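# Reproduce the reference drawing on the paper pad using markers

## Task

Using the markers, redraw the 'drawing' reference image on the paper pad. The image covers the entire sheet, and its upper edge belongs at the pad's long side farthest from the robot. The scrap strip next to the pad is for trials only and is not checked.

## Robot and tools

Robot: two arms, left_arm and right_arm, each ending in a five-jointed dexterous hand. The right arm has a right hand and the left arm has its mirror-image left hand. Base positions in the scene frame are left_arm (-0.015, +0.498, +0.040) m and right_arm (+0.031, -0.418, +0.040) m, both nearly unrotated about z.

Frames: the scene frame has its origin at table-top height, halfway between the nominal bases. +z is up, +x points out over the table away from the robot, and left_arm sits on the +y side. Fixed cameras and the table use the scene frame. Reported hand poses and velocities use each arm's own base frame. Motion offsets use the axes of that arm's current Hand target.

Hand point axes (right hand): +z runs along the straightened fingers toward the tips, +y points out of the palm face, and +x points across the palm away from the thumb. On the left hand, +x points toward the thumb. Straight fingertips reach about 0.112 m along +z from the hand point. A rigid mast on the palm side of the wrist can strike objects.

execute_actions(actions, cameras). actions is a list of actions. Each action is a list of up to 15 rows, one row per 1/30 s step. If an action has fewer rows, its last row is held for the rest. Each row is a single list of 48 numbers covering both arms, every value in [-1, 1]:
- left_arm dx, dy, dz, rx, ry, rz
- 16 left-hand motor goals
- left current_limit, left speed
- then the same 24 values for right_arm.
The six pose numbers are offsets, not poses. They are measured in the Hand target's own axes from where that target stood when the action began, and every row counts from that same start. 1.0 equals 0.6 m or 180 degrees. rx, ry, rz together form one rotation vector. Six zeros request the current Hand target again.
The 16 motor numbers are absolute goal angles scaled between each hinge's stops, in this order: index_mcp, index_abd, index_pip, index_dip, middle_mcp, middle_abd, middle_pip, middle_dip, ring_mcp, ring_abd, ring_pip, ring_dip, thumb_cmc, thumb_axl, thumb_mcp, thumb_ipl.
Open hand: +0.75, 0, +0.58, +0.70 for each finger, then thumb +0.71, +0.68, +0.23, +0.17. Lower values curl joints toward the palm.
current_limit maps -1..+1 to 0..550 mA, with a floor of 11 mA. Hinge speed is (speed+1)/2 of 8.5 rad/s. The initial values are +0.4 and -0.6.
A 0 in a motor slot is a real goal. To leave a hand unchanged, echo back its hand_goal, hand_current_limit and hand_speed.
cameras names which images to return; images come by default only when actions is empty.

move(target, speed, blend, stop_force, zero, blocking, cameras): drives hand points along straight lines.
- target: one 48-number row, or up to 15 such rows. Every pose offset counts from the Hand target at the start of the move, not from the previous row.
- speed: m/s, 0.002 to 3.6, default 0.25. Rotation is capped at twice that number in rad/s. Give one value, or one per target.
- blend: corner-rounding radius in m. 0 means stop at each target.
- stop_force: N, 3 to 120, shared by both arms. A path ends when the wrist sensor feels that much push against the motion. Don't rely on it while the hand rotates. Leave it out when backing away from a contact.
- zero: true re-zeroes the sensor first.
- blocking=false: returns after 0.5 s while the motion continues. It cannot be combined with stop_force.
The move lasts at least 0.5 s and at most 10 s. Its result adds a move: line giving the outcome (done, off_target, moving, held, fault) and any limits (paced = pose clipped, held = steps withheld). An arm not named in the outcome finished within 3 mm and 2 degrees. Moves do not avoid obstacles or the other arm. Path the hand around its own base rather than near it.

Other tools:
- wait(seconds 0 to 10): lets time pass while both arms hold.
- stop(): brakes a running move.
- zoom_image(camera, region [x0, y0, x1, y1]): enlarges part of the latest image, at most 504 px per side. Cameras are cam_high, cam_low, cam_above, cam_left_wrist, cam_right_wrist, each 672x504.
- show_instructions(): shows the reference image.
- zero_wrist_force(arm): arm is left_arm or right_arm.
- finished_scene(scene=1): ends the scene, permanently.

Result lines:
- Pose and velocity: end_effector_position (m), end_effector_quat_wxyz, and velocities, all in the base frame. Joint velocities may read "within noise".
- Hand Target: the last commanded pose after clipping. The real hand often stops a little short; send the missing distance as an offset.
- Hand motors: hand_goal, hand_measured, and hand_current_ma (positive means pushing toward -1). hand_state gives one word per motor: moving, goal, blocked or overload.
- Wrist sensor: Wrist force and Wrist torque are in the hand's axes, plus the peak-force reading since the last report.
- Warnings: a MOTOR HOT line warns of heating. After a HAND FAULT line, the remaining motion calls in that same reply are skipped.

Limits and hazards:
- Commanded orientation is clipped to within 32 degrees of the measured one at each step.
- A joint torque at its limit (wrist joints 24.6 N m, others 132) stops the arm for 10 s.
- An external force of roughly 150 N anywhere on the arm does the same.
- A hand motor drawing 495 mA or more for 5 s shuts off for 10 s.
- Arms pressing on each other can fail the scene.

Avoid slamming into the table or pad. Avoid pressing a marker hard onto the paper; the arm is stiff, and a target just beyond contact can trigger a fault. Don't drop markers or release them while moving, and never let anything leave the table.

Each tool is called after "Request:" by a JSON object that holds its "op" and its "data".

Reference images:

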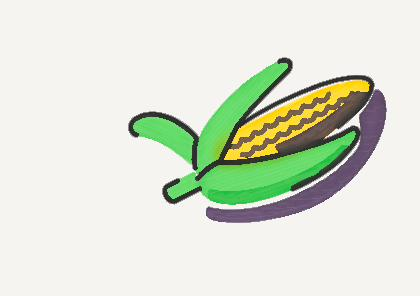

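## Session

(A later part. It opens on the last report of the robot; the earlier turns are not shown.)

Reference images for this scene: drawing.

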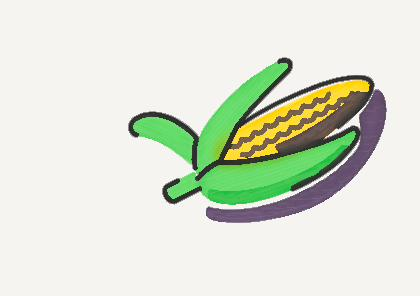

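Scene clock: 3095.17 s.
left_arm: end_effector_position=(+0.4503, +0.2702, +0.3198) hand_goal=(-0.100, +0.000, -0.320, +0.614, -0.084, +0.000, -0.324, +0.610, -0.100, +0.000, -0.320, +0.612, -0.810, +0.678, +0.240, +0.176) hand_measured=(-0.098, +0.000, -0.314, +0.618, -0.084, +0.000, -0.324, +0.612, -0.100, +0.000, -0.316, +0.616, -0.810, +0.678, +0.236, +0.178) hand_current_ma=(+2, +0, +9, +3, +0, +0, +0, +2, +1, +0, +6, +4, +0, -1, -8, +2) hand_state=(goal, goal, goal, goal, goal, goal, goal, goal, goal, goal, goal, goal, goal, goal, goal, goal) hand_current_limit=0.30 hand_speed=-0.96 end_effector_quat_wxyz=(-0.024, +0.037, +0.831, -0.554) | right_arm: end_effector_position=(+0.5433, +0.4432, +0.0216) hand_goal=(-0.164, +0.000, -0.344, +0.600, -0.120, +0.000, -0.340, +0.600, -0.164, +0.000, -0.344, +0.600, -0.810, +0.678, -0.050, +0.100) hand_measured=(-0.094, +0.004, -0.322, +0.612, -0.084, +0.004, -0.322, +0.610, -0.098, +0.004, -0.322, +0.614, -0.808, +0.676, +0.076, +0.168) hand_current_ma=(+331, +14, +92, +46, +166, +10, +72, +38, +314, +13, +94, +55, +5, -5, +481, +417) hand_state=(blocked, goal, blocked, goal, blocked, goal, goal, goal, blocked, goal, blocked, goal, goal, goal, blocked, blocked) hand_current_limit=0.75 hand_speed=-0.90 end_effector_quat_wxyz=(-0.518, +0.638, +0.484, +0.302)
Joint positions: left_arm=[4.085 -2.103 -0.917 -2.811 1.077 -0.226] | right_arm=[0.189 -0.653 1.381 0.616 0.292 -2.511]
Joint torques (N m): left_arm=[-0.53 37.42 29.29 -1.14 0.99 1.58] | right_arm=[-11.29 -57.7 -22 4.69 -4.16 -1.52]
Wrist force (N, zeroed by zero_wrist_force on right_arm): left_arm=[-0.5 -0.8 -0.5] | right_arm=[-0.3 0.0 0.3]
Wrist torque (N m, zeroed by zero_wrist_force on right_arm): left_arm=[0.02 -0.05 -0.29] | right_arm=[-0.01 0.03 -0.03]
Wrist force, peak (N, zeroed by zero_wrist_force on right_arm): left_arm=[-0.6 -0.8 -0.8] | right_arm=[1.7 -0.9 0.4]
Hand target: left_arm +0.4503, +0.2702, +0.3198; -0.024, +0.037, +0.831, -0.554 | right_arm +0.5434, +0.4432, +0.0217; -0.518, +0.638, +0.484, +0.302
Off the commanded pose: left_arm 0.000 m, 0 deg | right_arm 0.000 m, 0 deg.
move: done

Request:
{"op": "move", "data": {"target": [[0,0,0,0,0,0,-0.1,0,-0.32,0.614,-0.085,0,-0.325,0.61,-0.1,0,-0.32,0.612,-0.81,0.678,0.24,0.175,0.3,-0.96,-0.0017,-0.10907,0.1384,0,0,0,-0.165,0,-0.345,0.6,-0.12,0,-0.34,0.6,-0.165,0,-0.345,0.6,-0.81,0.678,-0.05,0.1,0.75,-0.9],[0,0,0,0,0,0,-0.1,0,-0.32,0.614,-0.085,0,-0.325,0.61,-0.1,0,-0.32,0.612,-0.81,0.678,0.24,0.175,0.3,-0.96,-0.00643,-0.1071,0.13989,0,0,0,-0.165,0,-0.345,0.6,-0.12,0,-0.34,0.6,-0.165,0,-0.345,0.6,-0.81,0.678,-0.05,0.1,0.75,-0.9],[0,0,0,0,0,0,-0.1,0,-0.32,0.614,-0.085,0,-0.325,0.61,-0.1,0,-0.32,0.612,-0.81,0.678,0.24,0.175,0.3,-0.96,-0.00957,-0.11031,0.13421,0,0,0,-0.165,0,-0.345,0.6,-0.12,0,-0.34,0.6,-0.165,0,-0.345,0.6,-0.81,0.678,-0.05,0.1,0.75,-0.9],[0,0,0,0,0,0,-0.1,0,-0.32,0.614,-0.085,0,-0.325,0.61,-0.1,0,-0.32,0.612,-0.81,0.678,0.24,0.175,0.3,-0.96,-0.01402,-0.11486,0.12613,0,0,0,-0.165,0,-0.345,0.6,-0.12,0,-0.34,0.6,-0.165,0,-0.345,0.6,-0.81,0.678,-0.05,0.1,0.75,-0.9],[0,0,0,0,0,0,-0.1,0,-0.32,0.614,-0.085,0,-0.325,0.61,-0.1,0,-0.32,0.612,-0.81,0.678,0.24,0.175,0.3,-0.96,-0.01746,-0.11658,0.11749,0,0,0,-0.165,0,-0.345,0.6,-0.12,0,-0.34,0.6,-0.165,0,-0.345,0.6,-0.81,0.678,-0.05,0.1,0.75,-0.9],[0,0,0,0,0,0,-0.1,0,-0.32,0.614,-0.085,0,-0.325,0.61,-0.1,0,-0.32,0.612,-0.81,0.678,0.24,0.175,0.3,-0.96,-0.01966,-0.10863,0.10005,0,0,0,-0.165,0,-0.345,0.6,-0.12,0,-0.34,0.6,-0.165,0,-0.345,0.6,-0.81,0.678,-0.05,0.1,0.75,-0.9],[0,0,0,0,0,0,-0.1,0,-0.32,0.614,-0.085,0,-0.325,0.61,-0.1,0,-0.32,0.612,-0.81,0.678,0.24,0.175,0.3,-0.96,-0.02211,-0.09957,0.08037,0,0,0,-0.165,0,-0.345,0.6,-0.12,0,-0.34,0.6,-0.165,0,-0.345,0.6,-0.81,0.678,-0.05,0.1,0.75,-0.9],[0,0,0,0,0,0,-0.1,0,-0.32,0.614,-0.085,0,-0.325,0.61,-0.1,0,-0.32,0.612,-0.81,0.678,0.24,0.175,0.3,-0.96,-0.02479,-0.09033,0.05973,0,0,0,-0.165,0,-0.345,0.6,-0.12,0,-0.34,0.6,-0.165,0,-0.345,0.6,-0.81,0.678,-0.05,0.1,0.75,-0.9],[0,0,0,0,0,0,-0.1,0,-0.32,0.614,-0.085,0,-0.325,0.61,-0.1,0,-0.32,0.612,-0.81,0.678,0.24,0.175,0.3,-0.96,-0.02598,-0.07883,0.04077,0,0,0,-0.165,0,-0.345,0.6,-0.12,0,-0.34,0.6,-0.165,0,-0.345,0.6,-0.81,0.678,-0.05,0.1,0.75,-0.9],[0,0,0,0,0,0,-0.1,0,-0.32,0.614,-0.085,0,-0.325,0.61,-0.1,0,-0.32,0.612,-0.81,0.678,0.24,0.175,0.3,-0.96,-0.02498,-0.06399,0.02437,0,0,0,-0.165,0,-0.345,0.6,-0.12,0,-0.34,0.6,-0.165,0,-0.345,0.6,-0.81,0.678,-0.05,0.1,0.75,-0.9],[0,0,0,0,0,0,-0.1,0,-0.32,0.614,-0.085,0,-0.325,0.61,-0.1,0,-0.32,0.612,-0.81,0.678,0.24,0.175,0.3,-0.96,-0.02193,-0.04648,0.01093,0,0,0,-0.165,0,-0.345,0.6,-0.12,0,-0.34,0.6,-0.165,0,-0.345,0.6,-0.81,0.678,-0.05,0.1,0.75,-0.9],[0,0,0,0,0,0,-0.1,0,-0.32,0.614,-0.085,0,-0.325,0.61,-0.1,0,-0.32,0.612,-0.81,0.678,0.24,0.175,0.3,-0.96,-0.01694,-0.02788,0.00221,0,0,0,-0.165,0,-0.345,0.6,-0.12,0,-0.34,0.6,-0.165,0,-0.345,0.6,-0.81,0.678,-0.05,0.1,0.75,-0.9],[0,0,0,0,0,0,-0.1,0,-0.32,0.614,-0.085,0,-0.325,0.61,-0.1,0,-0.32,0.612,-0.81,0.678,0.24,0.175,0.3,-0.96,-0.01154,-0.01243,-0.00107,0,0,0,-0.165,0,-0.345,0.6,-0.12,0,-0.34,0.6,-0.165,0,-0.345,0.6,-0.81,0.678,-0.05,0.1,0.75,-0.9],[0,0,0,0,0,0,-0.1,0,-0.32,0.614,-0.085,0,-0.325,0.61,-0.1,0,-0.32,0.612,-0.81,0.678,0.24,0.175,0.3,-0.96,-0.00506,0.00228,0.00005,0,0,0,-0.165,0,-0.345,0.6,-0.12,0,-0.34,0.6,-0.165,0,-0.345,0.6,-0.81,0.678,-0.05,0.1,0.75,-0.9],[0,0,0,0,0,0,-0.1,0,-0.32,0.614,-0.085,0,-0.325,0.61,-0.1,0,-0.32,0.612,-0.81,0.678,0.24,0.175,0.3,-0.96,-0.00033,0.00031,-0.00144,0,0,0,-0.165,0,-0.345,0.6,-0.12,0,-0.34,0.6,-0.165,0,-0.345,0.6,-0.81,0.678,-0.05,0.1,0.75,-0.9]], "speed": [0.3, 0.03, 0.06, 0.06, 0.06, 0.06, 0.06, 0.06, 0.06, 0.06, 0.06, 0.06, 0.06, 0.06, 0.1], "blend": [0, 0, 0.002, 0.002, 0.002, 0.002, 0.003, 0.003, 0.003, 0.003, 0.003, 0.003, 0.002, 0, 0], "cameras": ["cam_high"]}}

Request:
{"op": "zoom_image", "data": {"camera": "cam_high", "region": [240, 210, 370, 320]}}

Scene clock: 3132.67 s.
left_arm: end_effector_position=(+0.4503, +0.2702, +0.3198) hand_goal=(-0.100, +0.000, -0.320, +0.614, -0.084, +0.000, -0.324, +0.610, -0.100, +0.000, -0.320, +0.612, -0.810, +0.678, +0.240, +0.176) hand_measured=(-0.098, +0.000, -0.314, +0.618, -0.084, +0.000, -0.324, +0.612, -0.100, +0.000, -0.316, +0.616, -0.810, +0.678, +0.236, +0.178) hand_current_ma=(+2, +0, +9, +3, +0, +0, +0, +2, +1, +0, +6, +4, +0, -1, -8, +2) hand_state=(goal, goal, goal, goal, goal, goal, goal, goal, goal, goal, goal, goal, goal, goal, goal, goal) hand_current_limit=0.30 hand_speed=-0.96 end_effector_quat_wxyz=(-0.024, +0.037, +0.831, -0.554) | right_arm: end_effector_position=(+0.5435, +0.4423, +0.0216) hand_goal=(-0.164, +0.000, -0.344, +0.600, -0.120, +0.000, -0.340, +0.600, -0.164, +0.000, -0.344, +0.600, -0.810, +0.678, -0.050, +0.100) hand_measured=(-0.094, +0.004, -0.322, +0.612, -0.084, +0.004, -0.322, +0.610, -0.098, +0.004, -0.322, +0.614, -0.808, +0.676, +0.076, +0.168) hand_current_ma=(+331, +14, +92, +46, +166, +10, +72, +38, +314, +13, +94, +55, +5, -5, +481, +417) hand_state=(blocked, goal, blocked, goal, blocked, goal, goal, goal, blocked, goal, blocked, goal, goal, goal, blocked, blocked) hand_current_limit=0.75 hand_speed=-0.90 end_effector_quat_wxyz=(-0.518, +0.638, +0.484, +0.302)
Joint positions: left_arm=[4.085 -2.103 -0.917 -2.811 1.077 -0.226] | right_arm=[0.187 -0.653 1.381 0.62 0.292 -2.516]
Joint torques (N m): left_arm=[-0.47 35.51 29.14 -0.98 0.82 1.68] | right_arm=[-10.53 -58.23 -21.66 5.01 -4.03 -1.35]
Wrist force (N, zeroed by zero_wrist_force on right_arm): left_arm=[-0.5 -0.6 -0.5] | right_arm=[0.0 -0.2 0.0]
Wrist torque (N m, zeroed by zero_wrist_force on right_arm): left_arm=[0.03 -0.04 -0.30] | right_arm=[-0.02 -0.01 -0.01]
Wrist force, peak (N, zeroed by zero_wrist_force on right_arm): left_arm=[-0.5 -0.9 -0.7] | right_arm=[1.6 -1.1 0.2]
Hand target: left_arm +0.4503, +0.2702, +0.3198; -0.024, +0.037, +0.831, -0.554 | right_arm +0.5436, +0.4423, +0.0217; -0.518, +0.638, +0.484, +0.302
Off the commanded pose: left_arm 0.000 m, 0 deg | right_arm 0.000 m, 0 deg.
move: done
Images, in order (width x height): cam_high 672x504.

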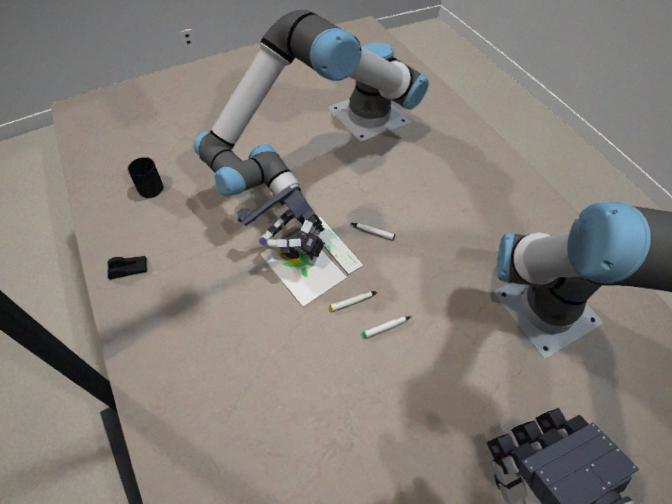

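Scaled by 3.877.

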